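# Free stuck vial from autosampler needle and return it

## Task

Take the vial that came up out of the tray on the autosampler needle off that needle and stand it upright in the tray's vacant well. At the end every other vial must still sit in its own well, the tray must be slid fully in, and the needle must be straight to within 2 degrees. It bends easily, so handle it gently. The task fails if the glass is struck hard or falls more than a few centimetres.

## Robot and tools

Robot: two UR7e-type arms, left_arm and right_arm, each with a two-finger parallel gripper that opens to 50 mm. Each wrist carries a camera block that turns with the gripper and can stick out up to 12 cm toward the gripper's -y axis. Keep it clear of the needle and the vials.

Frames: the scene frame has its origin at table-top height, midway between the nominal arm bases. +z is up, +x points out over the table, and left_arm is on the +y side. Image left and right do not follow the arm names. The calibrated bases are: left_arm at (-0.010, +0.414, +0.040) m and right_arm at (+0.013, -0.489, +0.040) m, both nearly unrotated. Reported hand positions (m), orientations (quat_wxyz), velocities and wrist-camera poses are given in that arm's own base frame. Fixed cameras and the table use the scene frame. Motion offsets are taken along the current Hand target's own axes. On the gripper, the fingers point along +z and close along x. end_effector_position is the point between the pads, and the fingertips reach 17.5 mm past it.

execute_actions(actions, cameras): actions is a list of actions. Each action is a table of up to 15 rows, and each row is one control step of 1/30 s. If a table is shorter than 15 rows, its last row is held to step 15. A row is one flat list of 18 numbers in [-1, 1] covering both arms: left dx, dy, dz, rx, ry, rz, gripper position, force_limit, speed, then the same nine for the right arm. Every row is an offset from that arm's Hand target as it was when the action began, not from the previous row. A new action starts from the new Hand target, so sending the same offset again moves further. Scale: 1.0 = 0.6 m or 180 degrees. rx, ry, rz form one rotation vector. To ask an arm for nothing new, give it six zeros. Its three gripper numbers are always obeyed, so repeat its current values. Gripper position: +1 is fully open, about -0.65 is where the pads meet, and -1 closes until stopped (use this to grip). force_limit: -1 ≈ 20 N, 0 ≈ 102 N, +1 ≈ 185 N per pad. speed: -1 = 20 mm/s, 0 = 85 mm/s, +1 = 150 mm/s. Both start at +1. Images are returned only for an empty action list or when cameras names them. Camera names are cam_high, cam_low, cam_left_wrist, cam_right_wrist, all 896x504. ["all"] returns every camera.

move(target, speed, blend, stop_force, zero, blocking, cameras): target is one 18-number row laid out as above, or a list of up to 15 such rows. All rows are offsets from the Hand targets at the moment the move begins. Each gripper follows a straight path, and all paths finish together within at most 10 s. speed is in m/s, from 0.002 to 3.6, default 0.25. Rotation is limited to twice that value in rad/s. blend is a corner radius in m; 0 means stop at each point. stop_force is in N, from 3 to 120: an arm's path ends when it feels that much push against its motion, and the arm backs off to just before the contact. zero (default true) re-zeroes the sensor first. blocking=false returns after about 0.5 s and cannot be combined with stop_force. The result adds a "move:" line reporting done, off_target, moving, held or fault. limits=paced means the pose was clipped; limits=held means a check withheld steps. Paths do not avoid obstacles. Go around an arm's own base, not close past it.

wait(seconds 0–3600) runs the scene without new commands. stop brakes a running move. zoom_image(camera, region=[x0,y0,x1,y1] in pixels, at most 504x504) enlarges part of the latest image. zero_wrist_force(arm="left_arm"/"right_arm") tares that arm's sensor. read_manual gives licence text only. finished_scene(scene) ends the scene for good; here scene is 1.

Result lines: Hand target is the last commanded pose after clipping, and the gripper may settle a little short of it. object_status: 0 moving; 1 stopped while opening; 2 stopped while closing (an object is held); 3 at the requested position or pads met (usually nothing held). The gripper opening in mm is about (250 - position_measured) × 0.202. Wrist force and torque are given along the end effector's axes and show a push from the surface into the arm. A third line gives the peak since the last report. Joint torques are total drive output. Motor temperatures: MOTOR HOT appears at 70 °C, and at 85 °C the arm brakes for 30–60 s. The orientation command is clipped to 32 degrees from the measured orientation at each step.

Faults: an arm freezes for 10 s if the outside force on it reaches about 150 N, or if a joint's contact torque reaches its limit. Limits are 133 N m for the shoulder and elbow and 24.9 N m for the wrists. A fault also occurs if a wrist lags its plan by more than 0.9 degrees, or the shoulder or elbow by more than 7.5 degrees. The arms are stiff, so a target only slightly beyond a firm contact can trigger a fault. Approach slowly and use stop_force. A clearance check holds back commands that would bring the arms close together, but contact between the arms can still fail the scene.

Avoid: striking the vials or letting glass drop more than a few centimetres, bending the needle (pull the vial off along the needle's axis), disturbing the other vials, pushing anything off the table, and hard hits on fixed objects. Smooth, quick, low-effort motion is preferred.

Each tool is called as name([rows], argument=value, ...), one row to a line, values as JSON.

## Session

execute_actions(actions=[])

Scene clock: 0.00 s.
left_arm: end_effector_position=(+0.5531, +0.1152, +0.1200) position_measured=3 object_status=3 end_effector_quat_wxyz=(-0.266, +0.543, +0.734, +0.310) | right_arm: end_effector_position=(+0.6577, +0.5659, +0.3487) position_measured=2 object_status=3 end_effector_quat_wxyz=(+0.281, +0.893, +0.153, +0.315)
Joint positions: left_arm=[-0.371 -1.22 1.834 -1.738 -0.832 -0.843] | right_arm=[4.243 -2.522 -0.318 -1.978 0.704 2.381]
Joint velocities: within noise
Joint torques (N m): no reading
Motor temperatures (°C): left_arm=[42 42 40 38 36 35] | right_arm=[29 32 33 38 40 40]
Wrist force (N): no reading
Wrist torque (N m): no reading
Wrist force, peak (N): no reading
Hand target: left_arm +0.5531, +0.1152, +0.1200; -0.266, +0.543, +0.734, +0.310 | right_arm +0.6577, +0.5659, +0.3487; +0.281, +0.893, +0.153, +0.315
Tool commands: left_gripper/position=+1.0 left_gripper/force_limit=+1.0 left_gripper/speed=+1.0 right_gripper/position=+1.0 right_gripper/force_limit=+1.0 right_gripper/speed=+1.0

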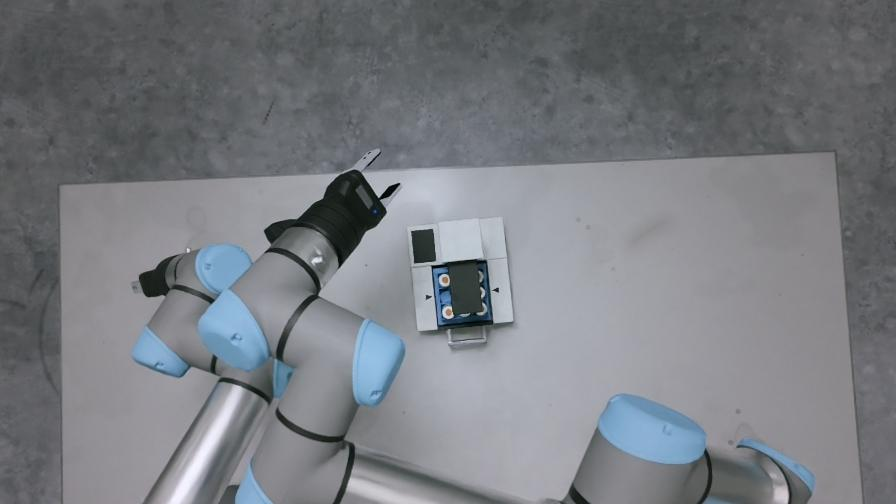

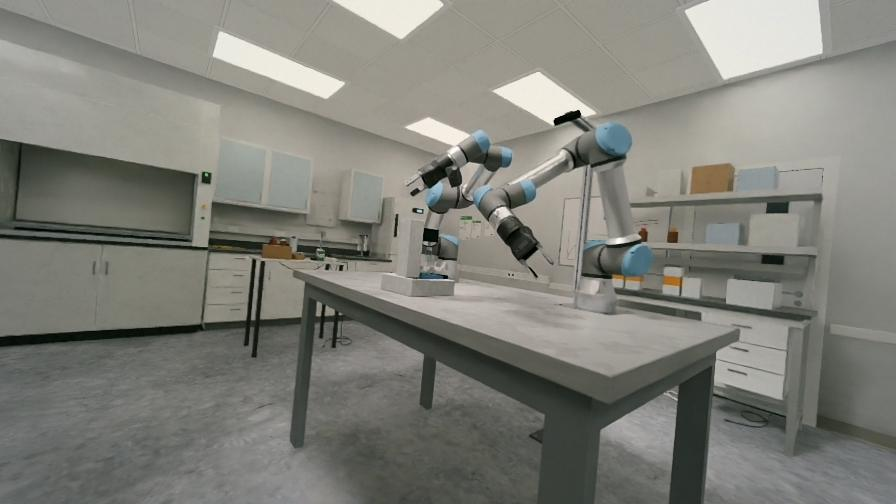

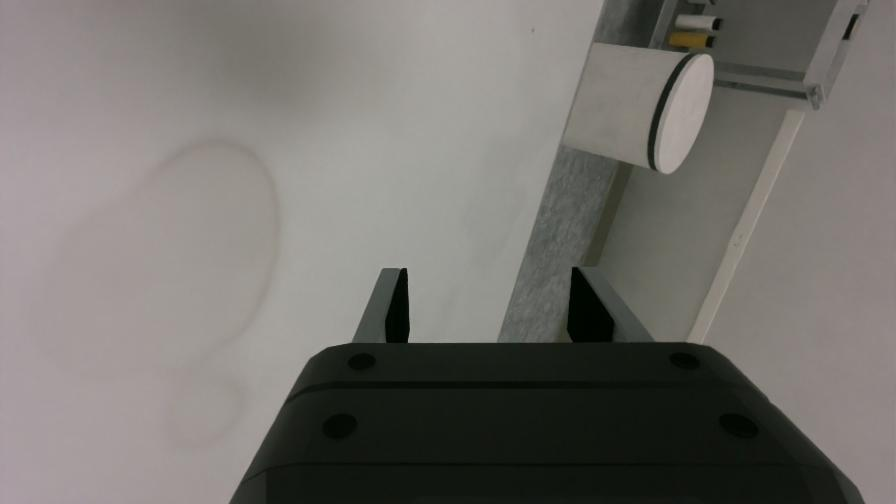

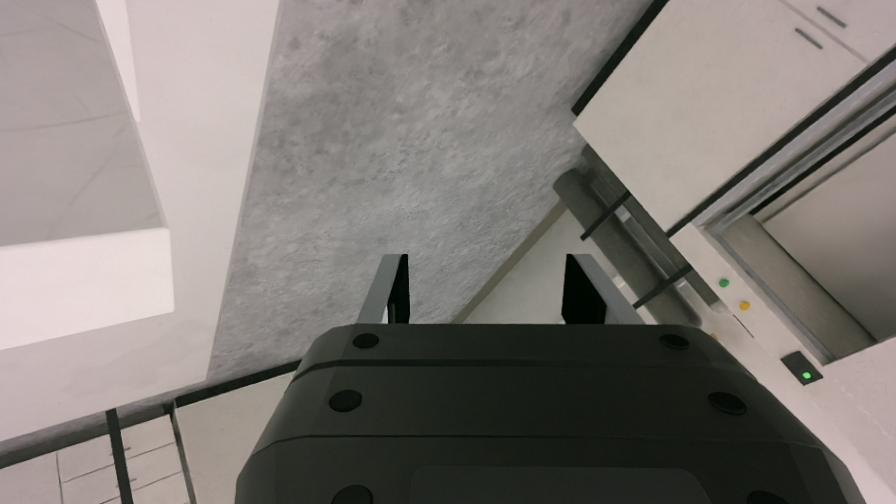

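zoom_image(camera="cam_high", region=[390, 200, 530, 360])

zoom_image(camera="cam_low", region=[350, 160, 490, 310])

Scaled by 3.150 from the camera's image (finer frame: 1280x720).

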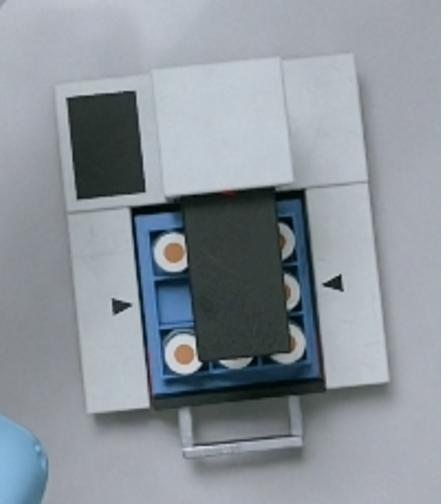

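Scaled by 3.360 from the camera's image (finer frame: 1280x720).

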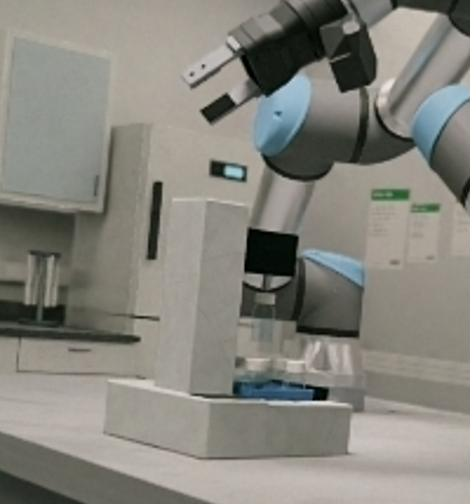

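move([
  [0.0523,-0.0865,-0.1647,0.1303,-0.2377,-0.1653,1,1,1,0,0,0,0,0,0,1,1,1],
  [-0.3965,-0.1592,-0.547,0.5707,-0.4018,-0.0974,1,1,1,0,0,0,0,0,0,1,1,1],
], blend=[0.05,0], speed=0.5, cameras=["all"])

Scene clock: 73.93 s.
left_arm: end_effector_position=(+0.5237, -0.1444, +0.1734) position_measured=3 object_status=3 end_effector_quat_wxyz=(-0.062, +0.237, +0.894, -0.375) | right_arm: end_effector_position=(+0.6577, +0.5659, +0.3487) position_measured=2 object_status=3 end_effector_quat_wxyz=(+0.281, +0.893, +0.153, +0.315)
Joint positions: left_arm=[-0.188 -1.235 1.722 -1.832 -2.324 -1.152] | right_arm=[4.243 -2.522 -0.318 -1.978 0.704 2.381]
Joint torques (N m): left_arm=[14 -51.28 -11.94 -0.53 -0.21 2.27] | right_arm=[0.82 61.66 25.57 1.99 -0.91 -0.02]
Wrist force (N): left_arm=[1.9 2.0 2.1] | right_arm=[0.3 0.2 -0.3]
Wrist torque (N m): left_arm=[0.14 -0.30 0.25] | right_arm=[0.02 -0.04 0.01]
Wrist force, peak (N): left_arm=[-1.4 5.5 8.6] | right_arm=[0.6 0.8 -0.2]
Hand target: left_arm +0.5236, -0.1443, +0.1733; -0.062, +0.237, +0.894, -0.375 (not the last commanded pose) | right_arm +0.6577, +0.5659, +0.3487; +0.281, +0.893, +0.153, +0.315
Off the commanded pose: left_arm 0.158 m, 37 deg | right_arm 0.000 m, 0 deg.
move: held (left_arm; a check stopped the path); path passed 1 of 2 targets; limits=held
pose unreachable (left arm): on one or more control steps of this call, first in action 0 (counted from 0), this arm could not follow its commanded pose, so it was not sent that pose on those steps. It may still have moved: this result reports where it is.
cause: moving toward the commanded pose would bring two parts of the arm too close to each other (its gripper and another part of the arm, with joints 4 (wrist 1) to 6 (wrist 3) between them, 16 mm apart when it was first held).
cam_left_wrist: T_world_to_cam=[[-0.8798, 0.46792, -0.08368, 0.55394], [0.45527, 0.77885, -0.43142, -0.02768], [-0.1367, -0.41766, -0.89826, 0.29914]] pos_world=[0.54085, -0.11271, 0.30312]

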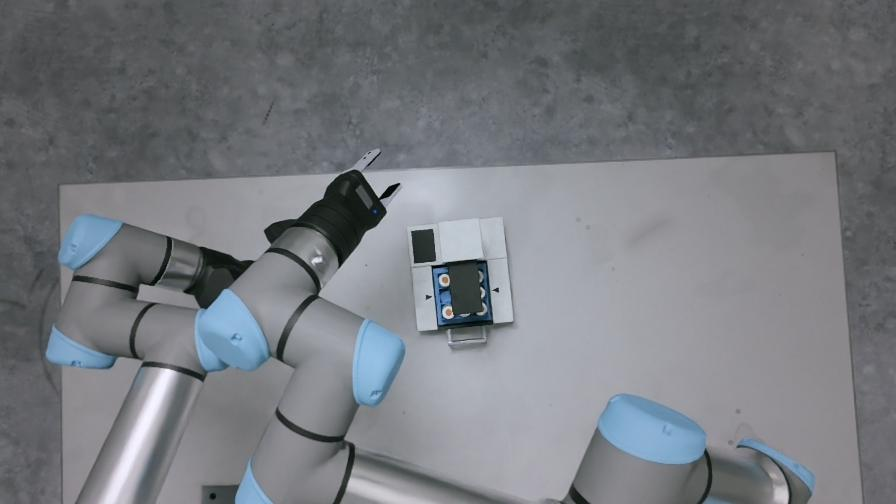

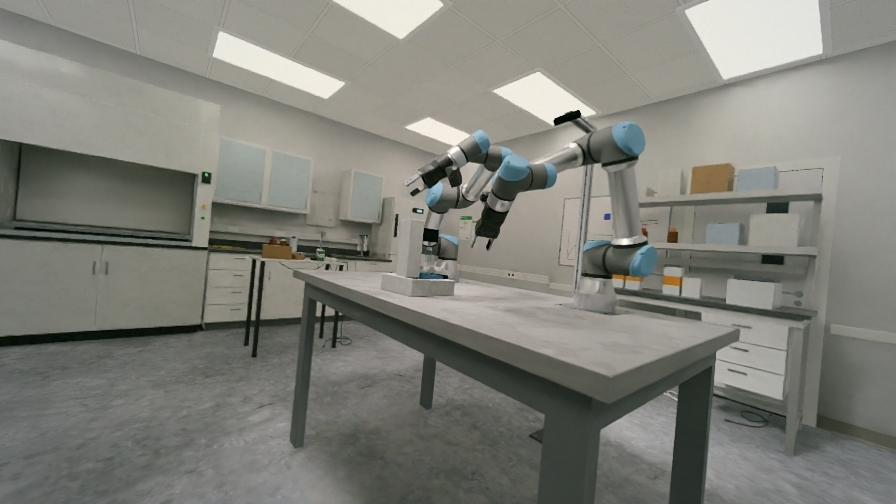

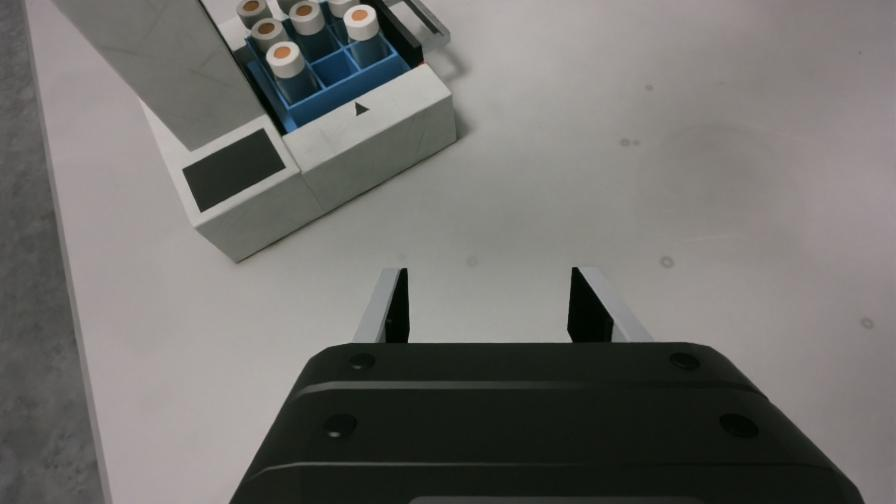

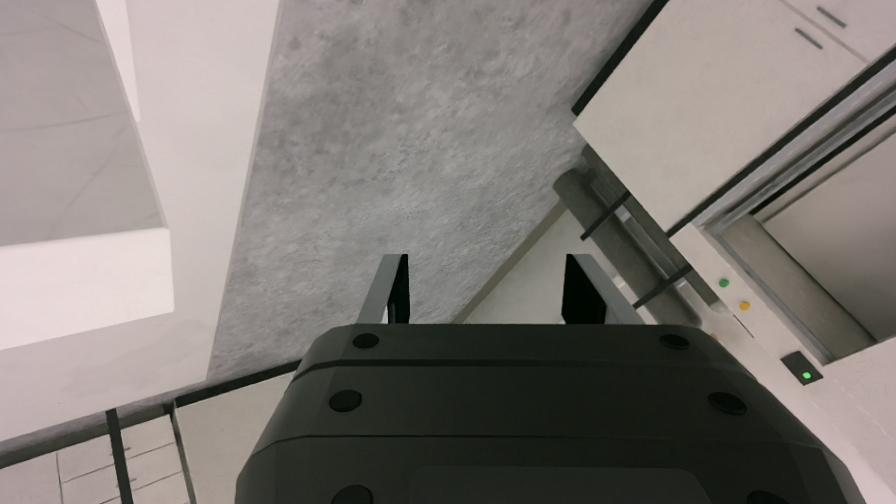

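move(target=[-0.0857,-0.1343,0.2648,0.1314,-0.1438,-0.1172,1,1,1,0,0,0,0,0,0,1,1,1], speed=0.4, cameras=["cam_left_wrist","cam_high"])

Scene clock: 117.53 s.
left_arm: end_effector_position=(+0.4927, -0.3193, +0.1201) position_measured=3 object_status=3 end_effector_quat_wxyz=(+0.024, -0.035, +0.818, -0.573) | right_arm: end_effector_position=(+0.6577, +0.5659, +0.3487) position_measured=2 object_status=3 end_effector_quat_wxyz=(+0.281, +0.893, +0.153, +0.315)
Joint positions: left_arm=[-0.443 -0.9 2.115 -3.73 -2.518 -2.612] | right_arm=[4.243 -2.522 -0.318 -1.978 0.704 2.381]
Joint torques (N m): left_arm=[-13.41 -27.93 1.05 -4 0.5 -2] | right_arm=[-1.48 61.56 26.62 1.12 -0.58 -0.13]
Wrist force (N): left_arm=[2.3 3.0 1.9] | right_arm=[0.1 0.0 -0.1]
Wrist torque (N m): left_arm=[0.32 -0.22 0.51] | right_arm=[0.01 -0.02 0.01]
Wrist force, peak (N): left_arm=[2.1 3.0 2.8] | right_arm=[0.6 0.4 -0.5]
Hand target: left_arm +0.4927, -0.3193, +0.1201; +0.024, -0.035, +0.818, -0.573 | right_arm +0.6577, +0.5659, +0.3487; +0.281, +0.893, +0.153, +0.315
Off the commanded pose: left_arm 0.000 m, 0 deg | right_arm 0.000 m, 0 deg.
move: done
cam_left_wrist: T_world_to_cam=[[-0.99554, -0.0932, -0.01455, 0.47353], [-0.04729, 0.62666, -0.77785, 0.34025], [0.08161, -0.7737, -0.62828, -0.07956]] pos_world=[0.494, -0.23064, 0.22157]
Images, in order (width x height): cam_high 896x504, cam_left_wrist 896x504.

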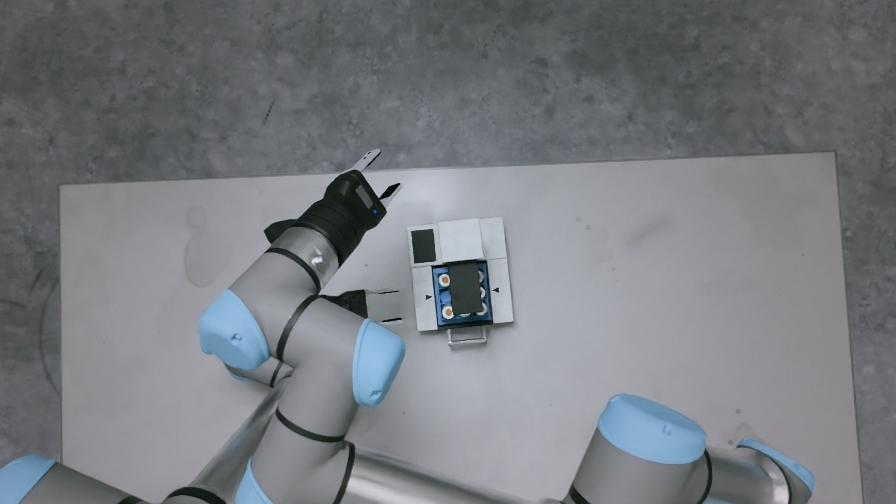

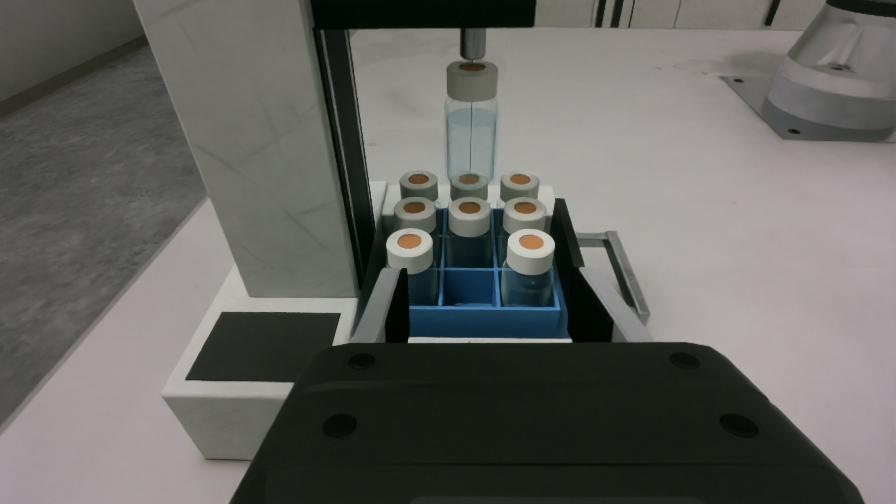

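zoom_image(camera="cam_left_wrist", region=[370, 0, 670, 345])

Scaled by 1.461 from the camera's image (finer frame: 1280x720).

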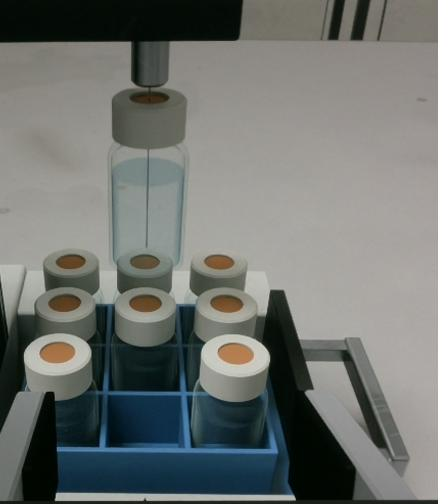

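move([
  [0.1222,-0.1277,-0.0385,-0.2,0,0,0.142,0,1,0,0,0,0,0,0,1,1,1],
  [0.1798,-0.187,0.1733,-0.3889,0.0026,0.0043,0.142,0,1,0,0,0,0,0,0,1,1,1],
], blend=[0.05,0], speed=0.4, cameras=["cam_left_wrist","cam_high"])

Scene clock: 257.23 s.
left_arm: end_effector_position=(+0.4219, -0.3365, +0.1972) position_measured=131 object_status=3 end_effector_quat_wxyz=(+0.027, -0.038, +0.944, -0.327) | right_arm: end_effector_position=(+0.6577, +0.5659, +0.3487) position_measured=2 object_status=3 end_effector_quat_wxyz=(+0.281, +0.893, +0.153, +0.315)
Joint positions: left_arm=[-0.722 -1.522 2.171 -2.754 -1.995 -2.491] | right_arm=[4.243 -2.522 -0.318 -1.978 0.704 2.381]
Joint torques (N m): left_arm=[13.64 -12.97 -11.21 -4.41 -2.19 2.13] | right_arm=[-0.07 56.28 28.62 0.8 0.49 -0.13]
Wrist force (N): left_arm=[1.7 1.4 1.9] | right_arm=[0.0 0.2 -0.1]
Wrist torque (N m): left_arm=[0.04 -0.28 0.25] | right_arm=[0.03 0.00 0.01]
Wrist force, peak (N): left_arm=[2.8 -9.5 -0.9] | right_arm=[0.5 0.9 0.3]
Hand target: left_arm +0.4219, -0.3365, +0.1972; +0.027, -0.038, +0.944, -0.327 (not the last commanded pose) | right_arm +0.6577, +0.5659, +0.3487; +0.281, +0.893, +0.153, +0.315
Off the commanded pose: left_arm 0.130 m, 38 deg | right_arm 0.000 m, 0 deg.
move: held (left_arm; a check stopped the path); path passed 1 of 2 targets; limits=held
pose unreachable (left arm): on one or more control steps of this call, first in action 0 (counted from 0), this arm could not follow its commanded pose, so it was not sent that pose on those steps. It may still have moved: this result reports where it is.
cause: moving toward the commanded pose would bring a part of the arm too close to another arm (a part of this arm just beyond joint 5 (wrist 2) and a part of the right arm just beyond its joint 3 (elbow), along the way the arms are being sent, or toward where that arm still pushes).
cam_left_wrist: T_world_to_cam=[[-0.99518, -0.08801, -0.04324, 0.40983], [-0.06882, 0.94099, -0.33138, 0.43445], [0.06986, -0.3268, -0.94251, 0.17857]] pos_world=[0.42528, -0.31439, 0.32999]
Images, in order (width x height): cam_high 896x504, cam_left_wrist 896x504.

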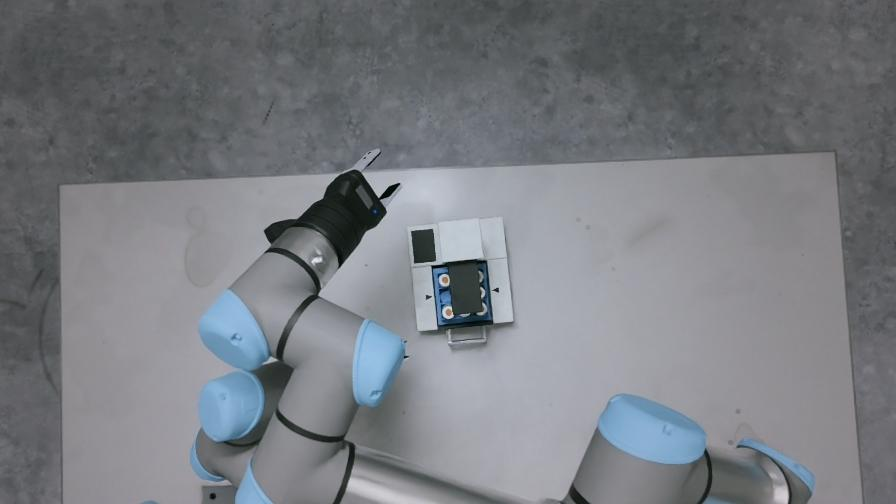

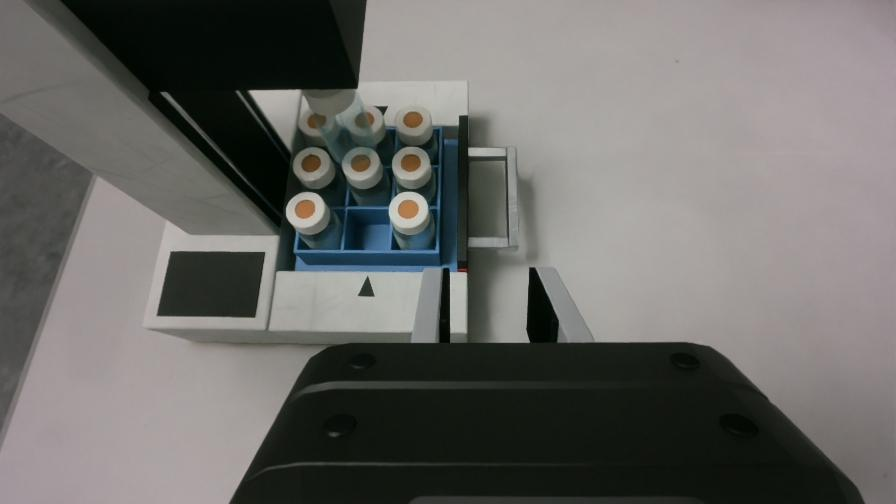

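move(target=[0,0,0,0,0,0,0.142,0,1,-0.28,0.9652,0.6917,-0.1324,-0.1662,0.1781,1,1,1], speed=0.6)

zoom_image(camera="cam_left_wrist", region=[260, 60, 560, 350])

Scene clock: 269.90 s.
left_arm: end_effector_position=(+0.4219, -0.3365, +0.1972) position_measured=131 object_status=3 end_effector_quat_wxyz=(+0.027, -0.038, +0.944, -0.327) | right_arm: end_effector_position=(+0.8564, -0.1386, +0.3481) position_measured=2 object_status=3 end_effector_quat_wxyz=(+0.388, +0.875, -0.237, +0.167)
Joint positions: left_arm=[-0.722 -1.522 2.172 -2.754 -1.996 -2.491] | right_arm=[3.372 -2.52 -0.323 -1.974 0.703 2.381]
Joint torques (N m): left_arm=[13.94 -12.6 -11.03 -4.49 -2.35 0.59] | right_arm=[-8.3 50.08 29.43 0.77 0.61 2.04]
Wrist force (N): left_arm=[1.8 2.2 2.0] | right_arm=[0.2 0.0 0.1]
Wrist torque (N m): left_arm=[0.15 -0.31 0.25] | right_arm=[-0.01 -0.03 -0.01]
Wrist force, peak (N): left_arm=[1.7 2.3 2.3] | right_arm=[1.2 1.8 2.6]
Hand target: left_arm +0.4219, -0.3365, +0.1972; +0.027, -0.038, +0.944, -0.327 | right_arm +0.8565, -0.1386, +0.3481; +0.388, +0.875, -0.238, +0.167
Off the commanded pose: left_arm 0.000 m, 0 deg | right_arm 0.000 m, 0 deg.
move: done

Scaled by 1.680 from the camera's image (finer frame: 1280x720).
This view is cut from an older image: the scene may have changed since it was taken.

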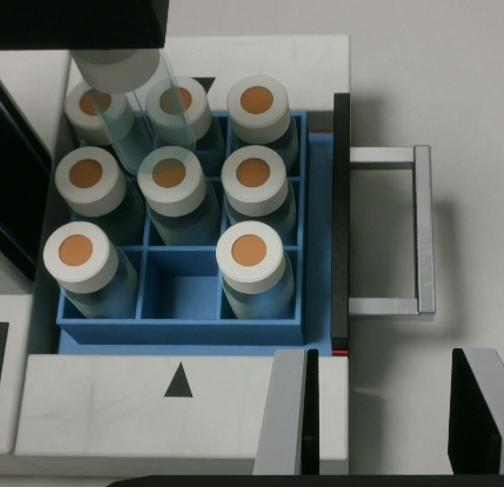

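move(target=[0.0558,-0.0683,0.2585,-0.2126,0.0101,0.0032,0.142,0,1,0,0,0,0,0,0,1,1,1], speed=0.3, cameras=["cam_left_wrist","cam_high"])

Scene clock: 292.07 s.
left_arm: end_effector_position=(+0.4025, -0.4670, +0.1001) position_measured=131 object_status=3 end_effector_quat_wxyz=(+0.000, -0.035, +0.999, +0.000) | right_arm: end_effector_position=(+0.8564, -0.1386, +0.3481) position_measured=2 object_status=3 end_effector_quat_wxyz=(+0.388, +0.875, -0.237, +0.167)
Joint positions: left_arm=[-1.077 -1.179 1.702 -2.095 -1.571 -2.717] | right_arm=[3.372 -2.52 -0.323 -1.975 0.703 2.381]
Joint torques (N m): left_arm=[-12.53 -29.74 -37.51 -0.73 1.64 -1.86] | right_arm=[-8.44 51.61 27.48 0.51 1.03 1.8]
Wrist force (N): left_arm=[0.9 -0.2 1.7] | right_arm=[0.2 -0.1 0.1]
Wrist torque (N m): left_arm=[-0.15 -0.22 0.24] | right_arm=[-0.02 -0.03 -0.01]
Wrist force, peak (N): left_arm=[1.8 2.1 2.4] | right_arm=[0.8 0.2 0.3]
Hand target: left_arm +0.4025, -0.4670, +0.1000; +0.000, -0.035, +0.999, +0.000 | right_arm +0.8564, -0.1386, +0.3481; +0.388, +0.875, -0.237, +0.167
Off the commanded pose: left_arm 0.000 m, 0 deg | right_arm 0.000 m, 0 deg.
move: done
cam_left_wrist: T_world_to_cam=[[-0.99824, -0.05786, -0.01309, 0.38707], [-0.05898, 0.94434, 0.32365, 0.4558], [-0.00637, 0.32386, -0.94608, 0.38062]] pos_world=[0.4157, -0.5313, 0.21765]
Images, in order (width x height): cam_high 896x504, cam_left_wrist 896x504.

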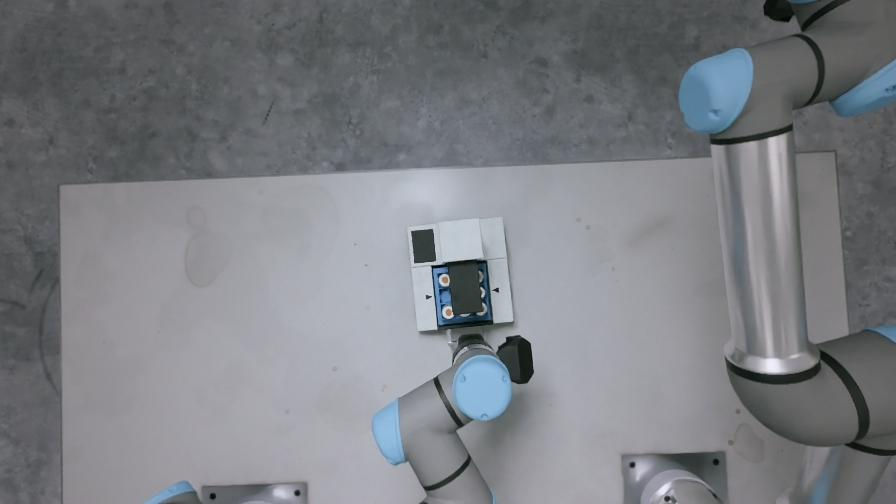

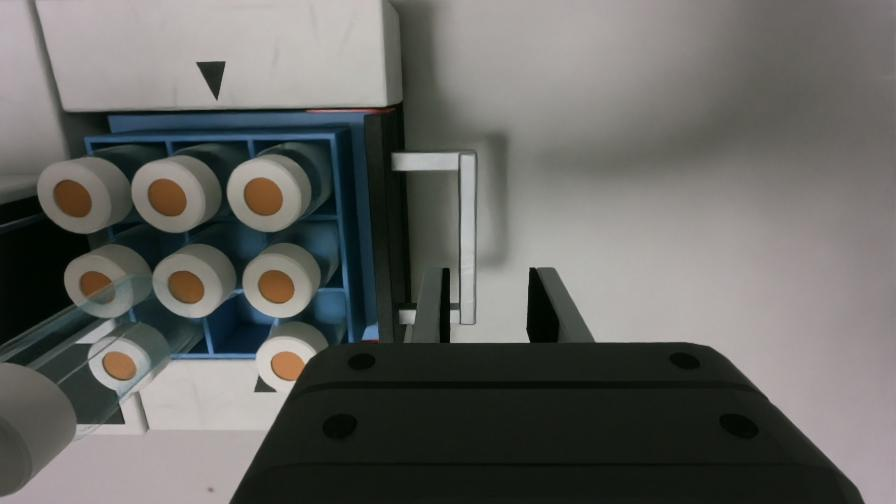

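move(target=[-0.0037,-0.005,0.131,0,0,0,0.142,0,1,0,0,0,0,0,0,1,1,1], speed=0.1, stop_force=15, cameras=["cam_left_wrist"])

Scene clock: 315.70 s.
left_arm: end_effector_position=(+0.4049, -0.4699, +0.0214) position_measured=131 object_status=3 end_effector_quat_wxyz=(+0.000, -0.035, +0.999, +0.000) | right_arm: end_effector_position=(+0.8564, -0.1386, +0.3481) position_measured=2 object_status=3 end_effector_quat_wxyz=(+0.388, +0.875, -0.237, +0.167)
Joint positions: left_arm=[-1.076 -1.063 1.765 -2.273 -1.571 -2.716] | right_arm=[3.372 -2.52 -0.323 -1.975 0.703 2.381]
Joint torques (N m): left_arm=[13.73 -32.23 -9.71 -3.98 0.01 2.21] | right_arm=[-6.67 52 29.24 0.71 0.98 1.23]
Wrist force (N): left_arm=[1.1 -0.2 1.7] | right_arm=[0.3 -0.2 0.0]
Wrist torque (N m): left_arm=[-0.14 -0.26 0.03] | right_arm=[-0.04 -0.04 0.00]
Wrist force, peak (N): left_arm=[1.3 0.0 2.3] | right_arm=[0.8 0.2 0.0]
Hand target: left_arm +0.4049, -0.4699, +0.0214; +0.000, -0.035, +0.999, +0.000 | right_arm +0.8564, -0.1386, +0.3481; +0.388, +0.875, -0.237, +0.167
Off the commanded pose: left_arm 0.000 m, 0 deg | right_arm 0.000 m, 0 deg.
move: done
cam_left_wrist: T_world_to_cam=[[-0.99824, -0.05789, -0.01301, 0.38835], [-0.05898, 0.94423, 0.32396, 0.48402], [-0.00647, 0.32416, -0.94598, 0.3074]] pos_world=[0.4182, -0.5342, 0.13905]

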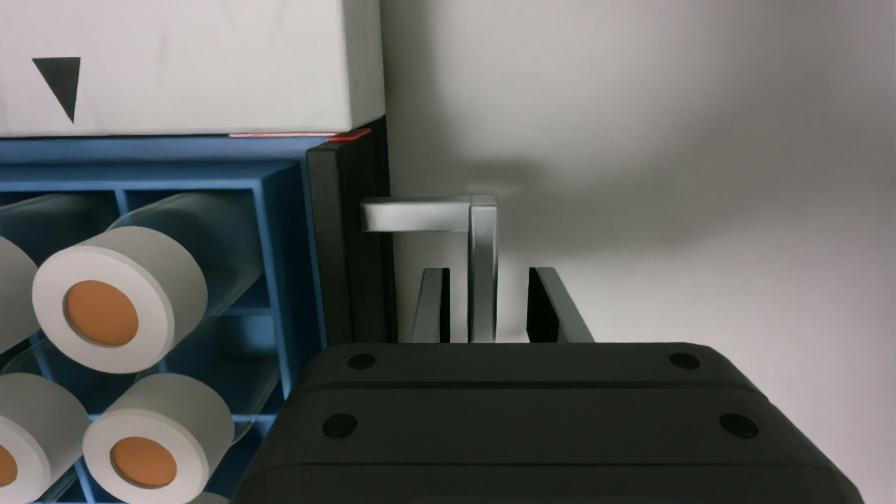

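move(target=[0,0,0,0,0,0,-1,-0.7,-0.5,0,0,0,0,0,0,1,1,1])

move(target=[0.1333,0,0,0,0,0,-1,-0.7,-0.5,0,0,0,0,0,0,1,1,1], speed=0.08, stop_force=30, cameras=["cam_left_wrist","cam_high"])

Scene clock: 323.43 s.
left_arm: end_effector_position=(+0.4049, -0.4699, +0.0214) position_measured=213 object_status=0 end_effector_quat_wxyz=(+0.000, -0.035, +0.999, +0.000) | right_arm: end_effector_position=(+0.8564, -0.1386, +0.3481) position_measured=2 object_status=3 end_effector_quat_wxyz=(+0.388, +0.875, -0.237, +0.167)
Joint positions: left_arm=[-1.076 -1.063 1.765 -2.273 -1.571 -2.716] | right_arm=[3.372 -2.52 -0.323 -1.975 0.703 2.381]
Joint torques (N m): left_arm=[6.37 -33.61 -12.81 -1.95 -1.04 2.02] | right_arm=[-5.69 52.2 28.7 0.72 0.93 1.21]
Wrist force (N): left_arm=[-0.6 0.4 0.6] | right_arm=[0.5 0.0 0.1]
Wrist torque (N m): left_arm=[-0.12 -0.28 -0.03] | right_arm=[0.01 -0.07 -0.01]
Wrist force, peak (N): left_arm=[-3.9 0.3 2.9] | right_arm=[0.7 0.0 0.0]
Hand target: left_arm +0.4049, -0.4699, +0.0214; +0.000, -0.035, +0.999, +0.000 | right_arm +0.8564, -0.1386, +0.3481; +0.388, +0.875, -0.237, +0.167
Off the commanded pose: left_arm 0.000 m, 0 deg | right_arm 0.000 m, 0 deg.
move: done

Scene clock: 325.67 s.
left_arm: end_effector_position=(+0.3251, -0.4754, +0.0215) position_measured=213 object_status=2 end_effector_quat_wxyz=(+0.000, -0.035, +0.999, +0.000) | right_arm: end_effector_position=(+0.8564, -0.1386, +0.3481) position_measured=2 object_status=3 end_effector_quat_wxyz=(+0.388, +0.875, -0.237, +0.167)
Joint positions: left_arm=[-1.204 -1.146 1.902 -2.327 -1.571 -2.845] | right_arm=[3.372 -2.52 -0.323 -1.975 0.703 2.381]
Joint torques (N m): left_arm=[-14.81 -58.2 -10.33 -3.96 0.81 -1.93] | right_arm=[-6.92 53.4 27.89 0.34 1.06 1.02]
Wrist force (N): left_arm=[-3.5 -4.6 14.1] | right_arm=[0.2 0.1 0.2]
Wrist torque (N m): left_arm=[-0.23 -0.23 0.19] | right_arm=[0.01 -0.04 0.00]
Wrist force, peak (N): left_arm=[-3.5 -4.5 14.6] | right_arm=[0.6 0.1 0.2]
Hand target: left_arm +0.3251, -0.4754, +0.0215; +0.000, -0.035, +0.999, +0.000 | right_arm +0.8564, -0.1386, +0.3481; +0.388, +0.875, -0.237, +0.167
Off the commanded pose: left_arm 0.000 m, 0 deg | right_arm 0.000 m, 0 deg.
move: done
cam_left_wrist: T_world_to_cam=[[-0.99824, -0.05789, -0.01301, 0.30836], [-0.05898, 0.94423, 0.32396, 0.48461], [-0.00647, 0.32416, -0.94598, 0.3087]] pos_world=[0.3384, -0.5398, 0.13905]
Images, in order (width x height): cam_high 896x504, cam_left_wrist 896x504.

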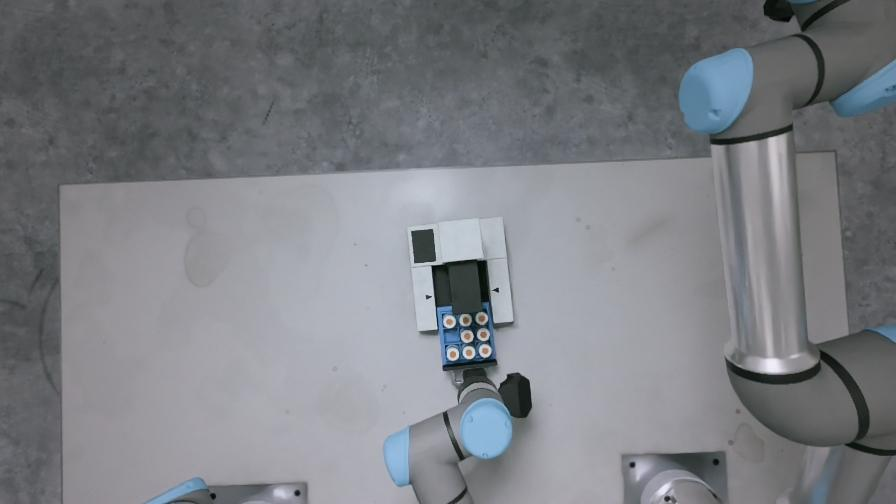

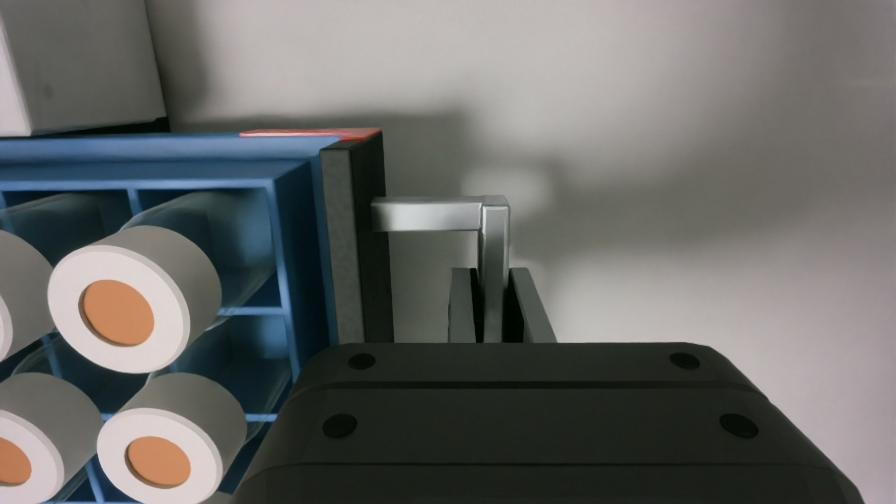

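zoom_image(camera="cam_high", region=[400, 210, 530, 390])

Scaled by 2.800 from the camera's image (finer frame: 1280x720).

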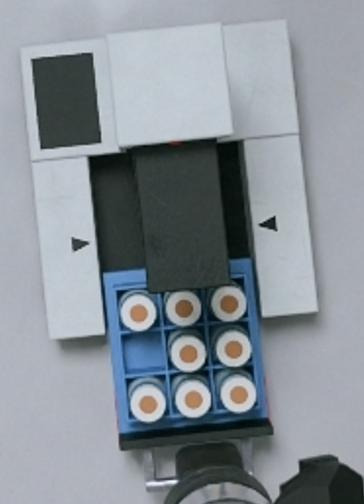

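move([
  [0,0,0,0,0,0,0.142,-0.7,1,0,0,0,0,0,0,1,1,1],
  [0,0,-0.2167,0,0,0,0.142,-0.7,1,0,0,0,0,0,0,1,1,1],
  [-0.2248,0.2272,-0.2333,0.2,0,0,0.142,-0.7,1,0,0,0,0,0,0,1,1,1],
  [-0.2987,0.1618,-0.1558,0.4,0,0,0.85,-0.7,1,0,0,0,0,0,0,1,1,1],
], speed=[0.1,0.3,0.4,0.3], blend=[0,0.04,0.05,0], cameras=["cam_left_wrist","cam_high"])

Scene clock: 356.60 s.
left_arm: end_effector_position=(+0.4972, -0.3661, +0.1149) position_measured=25 object_status=3 end_effector_quat_wxyz=(+0.020, -0.028, +0.808, -0.588) | right_arm: end_effector_position=(+0.8564, -0.1386, +0.3481) position_measured=2 object_status=3 end_effector_quat_wxyz=(+0.388, +0.875, -0.237, +0.167)
Joint positions: left_arm=[-0.518 -0.828 2.037 -3.821 -2.485 -2.708] | right_arm=[3.372 -2.52 -0.323 -1.975 0.703 2.381]
Joint torques (N m): left_arm=[-13.26 -31.84 -25.14 -3.72 -0.51 -1.75] | right_arm=[-6.45 53.59 25.75 0.54 0.84 0.48]
Wrist force (N): left_arm=[2.2 2.8 1.5] | right_arm=[0.0 0.2 0.1]
Wrist torque (N m): left_arm=[0.32 -0.20 0.51] | right_arm=[0.02 0.02 -0.01]
Wrist force, peak (N): left_arm=[-3.4 -4.6 14.8] | right_arm=[0.7 -0.2 0.4]
Hand target: left_arm +0.4972, -0.3661, +0.1149; +0.020, -0.028, +0.808, -0.588 | right_arm +0.8564, -0.1386, +0.3481; +0.388, +0.875, -0.237, +0.167
Off the commanded pose: left_arm 0.000 m, 0 deg | right_arm 0.000 m, 0 deg.
move: done
cam_left_wrist: T_world_to_cam=[[-0.99682, -0.07835, -0.01457, 0.47964], [-0.03542, 0.59938, -0.79968, 0.35232], [0.07139, -0.79662, -0.60025, -0.12605]] pos_world=[0.49959, -0.27401, 0.21307]
Images, in order (width x height): cam_high 896x504, cam_left_wrist 896x504.

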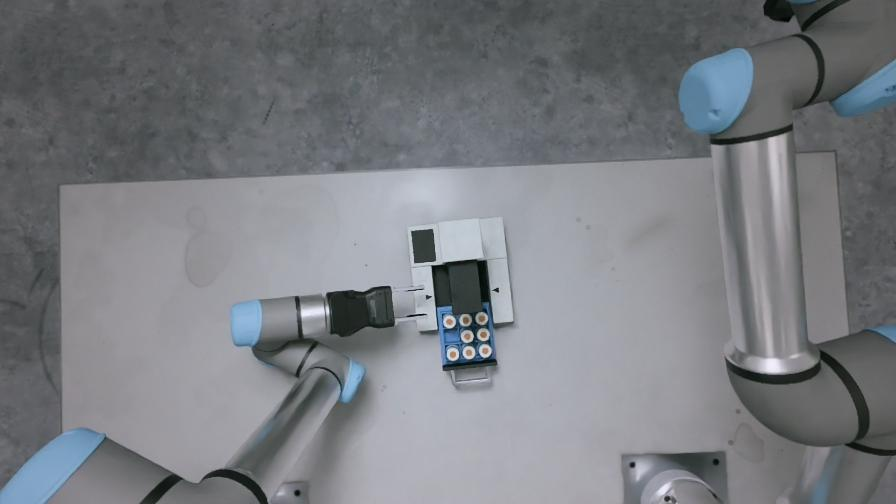

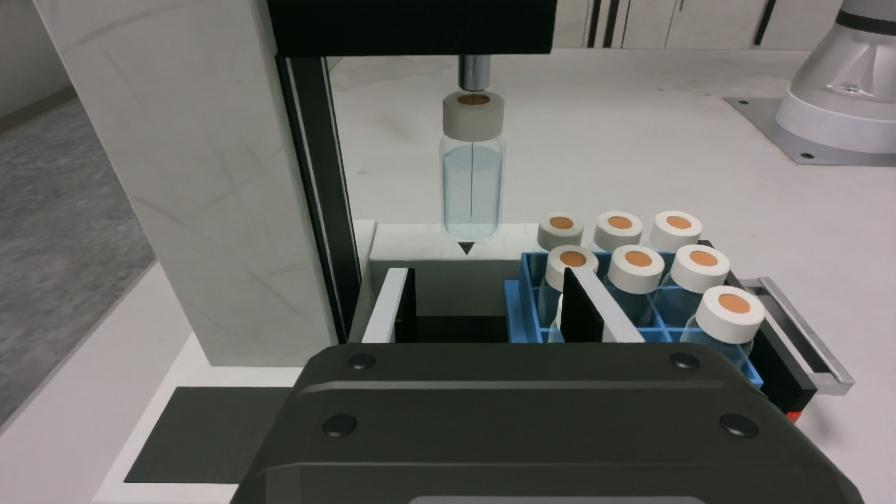

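zoom_image(camera="cam_left_wrist", region=[370, 40, 620, 290])

Scaled by 2.016 from the camera's image (finer frame: 1280x720).

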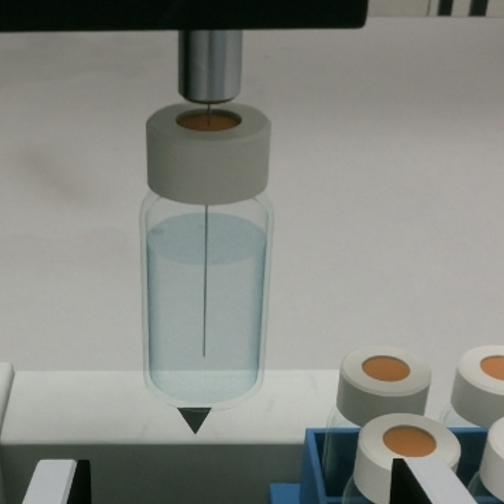

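move(target=[-0.0008,-0.0507,0.1565,0,0,0,0.85,-0.7,1,0,0,0,0,0,0,1,1,1], speed=0.12, cameras=["cam_left_wrist"])

zoom_image(camera="cam_left_wrist", region=[360, 100, 620, 360])

Scene clock: 387.60 s.
left_arm: end_effector_position=(+0.5045, -0.4644, +0.1148) position_measured=25 object_status=3 end_effector_quat_wxyz=(+0.020, -0.028, +0.808, -0.588) | right_arm: end_effector_position=(+0.8564, -0.1386, +0.3481) position_measured=2 object_status=3 end_effector_quat_wxyz=(+0.388, +0.875, -0.237, +0.167)
Joint positions: left_arm=[-0.674 -0.771 1.895 -3.819 -2.347 -2.818] | right_arm=[3.372 -2.52 -0.323 -1.975 0.703 2.381]
Joint torques (N m): left_arm=[-13.43 -35.81 -25.3 -0.99 1.05 -1.82] | right_arm=[-5.9 52.17 27.36 0.62 0.94 0.08]
Wrist force (N): left_arm=[2.4 3.1 1.3] | right_arm=[0.4 -0.5 0.3]
Wrist torque (N m): left_arm=[0.34 -0.24 0.50] | right_arm=[-0.08 -0.06 0.00]
Wrist force, peak (N): left_arm=[2.6 3.2 1.8] | right_arm=[0.6 0.1 0.6]
Hand target: left_arm +0.5045, -0.4646, +0.1148; +0.020, -0.028, +0.808, -0.588 | right_arm +0.8564, -0.1386, +0.3481; +0.388, +0.875, -0.237, +0.167
Off the commanded pose: left_arm 0.000 m, 0 deg | right_arm 0.000 m, 0 deg.
move: done
cam_left_wrist: T_world_to_cam=[[-0.99681, -0.07843, -0.01463, 0.4792], [-0.03542, 0.59937, -0.79968, 0.41144], [0.07149, -0.79662, -0.60024, -0.20485]] pos_world=[0.50689, -0.37221, 0.21307]

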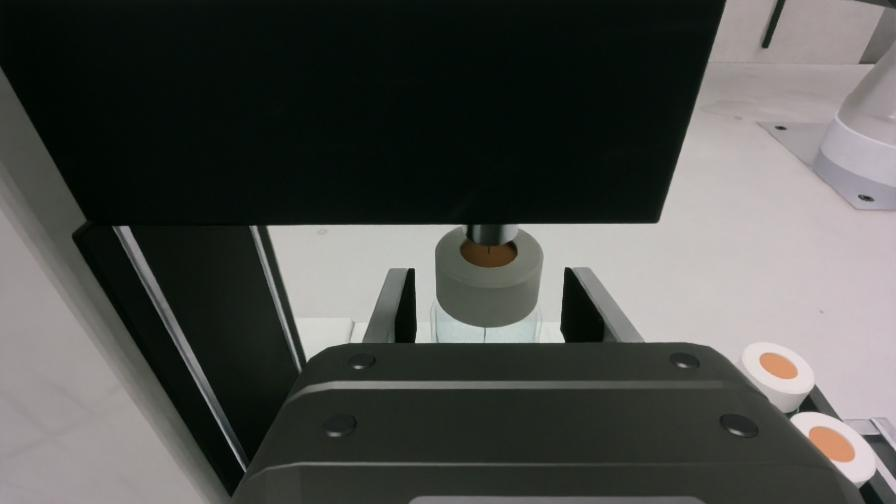

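Scaled by 1.938 from the camera's image (finer frame: 1280x720).

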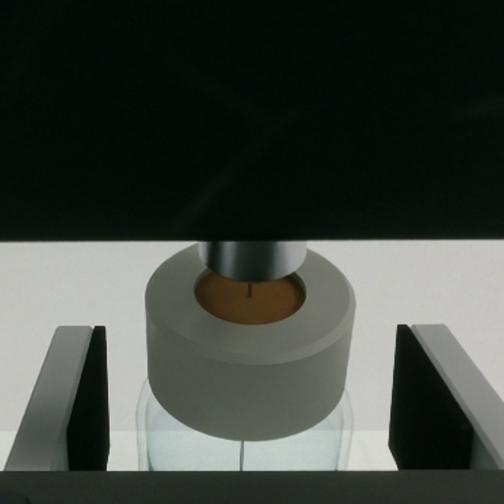

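zoom_image(camera="cam_left_wrist", region=[360, 215, 490, 345])

zoom_image(camera="cam_left_wrist", region=[490, 215, 650, 345])

Scaled by 3.877 from the camera's image (finer frame: 1280x720).

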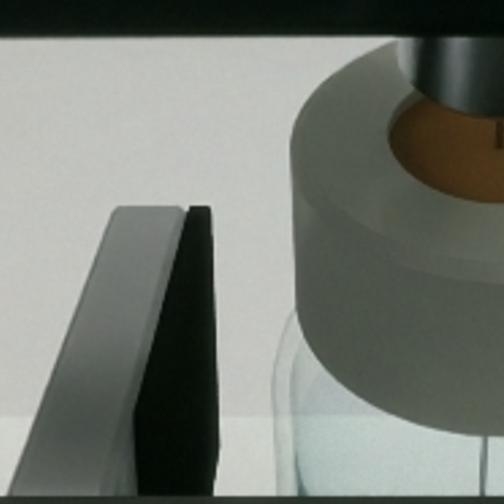

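Scaled by 3.150 from the camera's image (finer frame: 1280x720).

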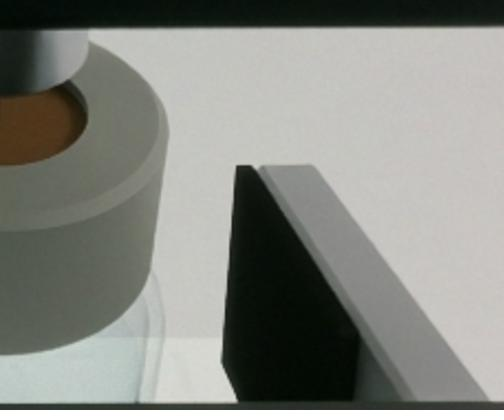

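move(target=[-0.005,0,0,0,0,0,0.43,-0.7,-0.5,0,0,0,0,0,0,1,1,1], speed=0.05, cameras=["cam_left_wrist"])

zoom_image(camera="cam_left_wrist", region=[410, 215, 590, 345])

Scene clock: 445.80 s.
left_arm: end_effector_position=(+0.5073, -0.4644, +0.1148) position_measured=89 object_status=3 end_effector_quat_wxyz=(+0.020, -0.028, +0.808, -0.588) | right_arm: end_effector_position=(+0.8564, -0.1386, +0.3481) position_measured=2 object_status=3 end_effector_quat_wxyz=(+0.388, +0.875, -0.237, +0.167)
Joint positions: left_arm=[-0.67 -0.768 1.888 -3.812 -2.35 -2.816] | right_arm=[3.372 -2.52 -0.323 -1.975 0.703 2.381]
Joint torques (N m): left_arm=[13.89 -35.03 -27.48 -0.74 -1.91 2.19] | right_arm=[-6.79 51.67 22.34 0.54 0.75 -0.48]
Wrist force (N): left_arm=[2.1 3.0 1.7] | right_arm=[0.2 0.1 0.2]
Wrist torque (N m): left_arm=[0.32 -0.19 0.28] | right_arm=[0.01 -0.03 -0.01]
Wrist force, peak (N): left_arm=[2.6 3.4 1.6] | right_arm=[0.9 0.1 -0.2]
Hand target: left_arm +0.5075, -0.4644, +0.1148; +0.020, -0.028, +0.808, -0.588 | right_arm +0.8564, -0.1386, +0.3481; +0.388, +0.875, -0.237, +0.167
Off the commanded pose: left_arm 0.000 m, 0 deg | right_arm 0.000 m, 0 deg.
move: done
cam_left_wrist: T_world_to_cam=[[-0.99682, -0.07835, -0.01457, 0.48211], [-0.03542, 0.59938, -0.79968, 0.4116], [0.07139, -0.79662, -0.60025, -0.20509]] pos_world=[0.50979, -0.37231, 0.21307]

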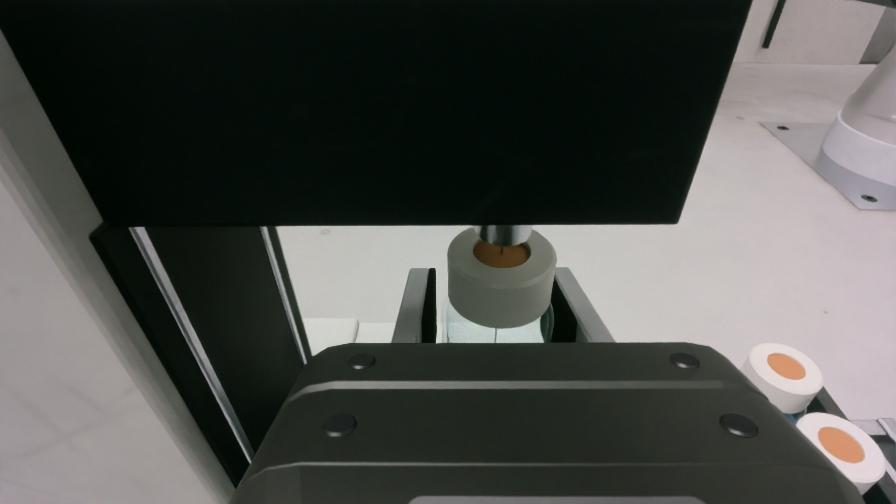

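Scaled by 2.800 from the camera's image (finer frame: 1280x720).

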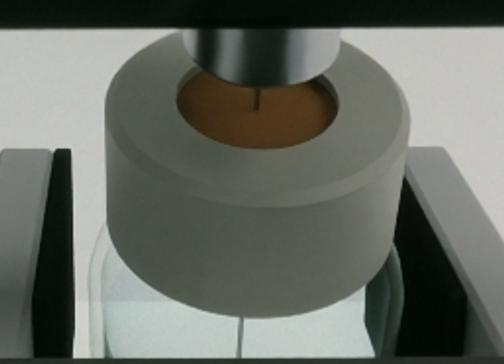

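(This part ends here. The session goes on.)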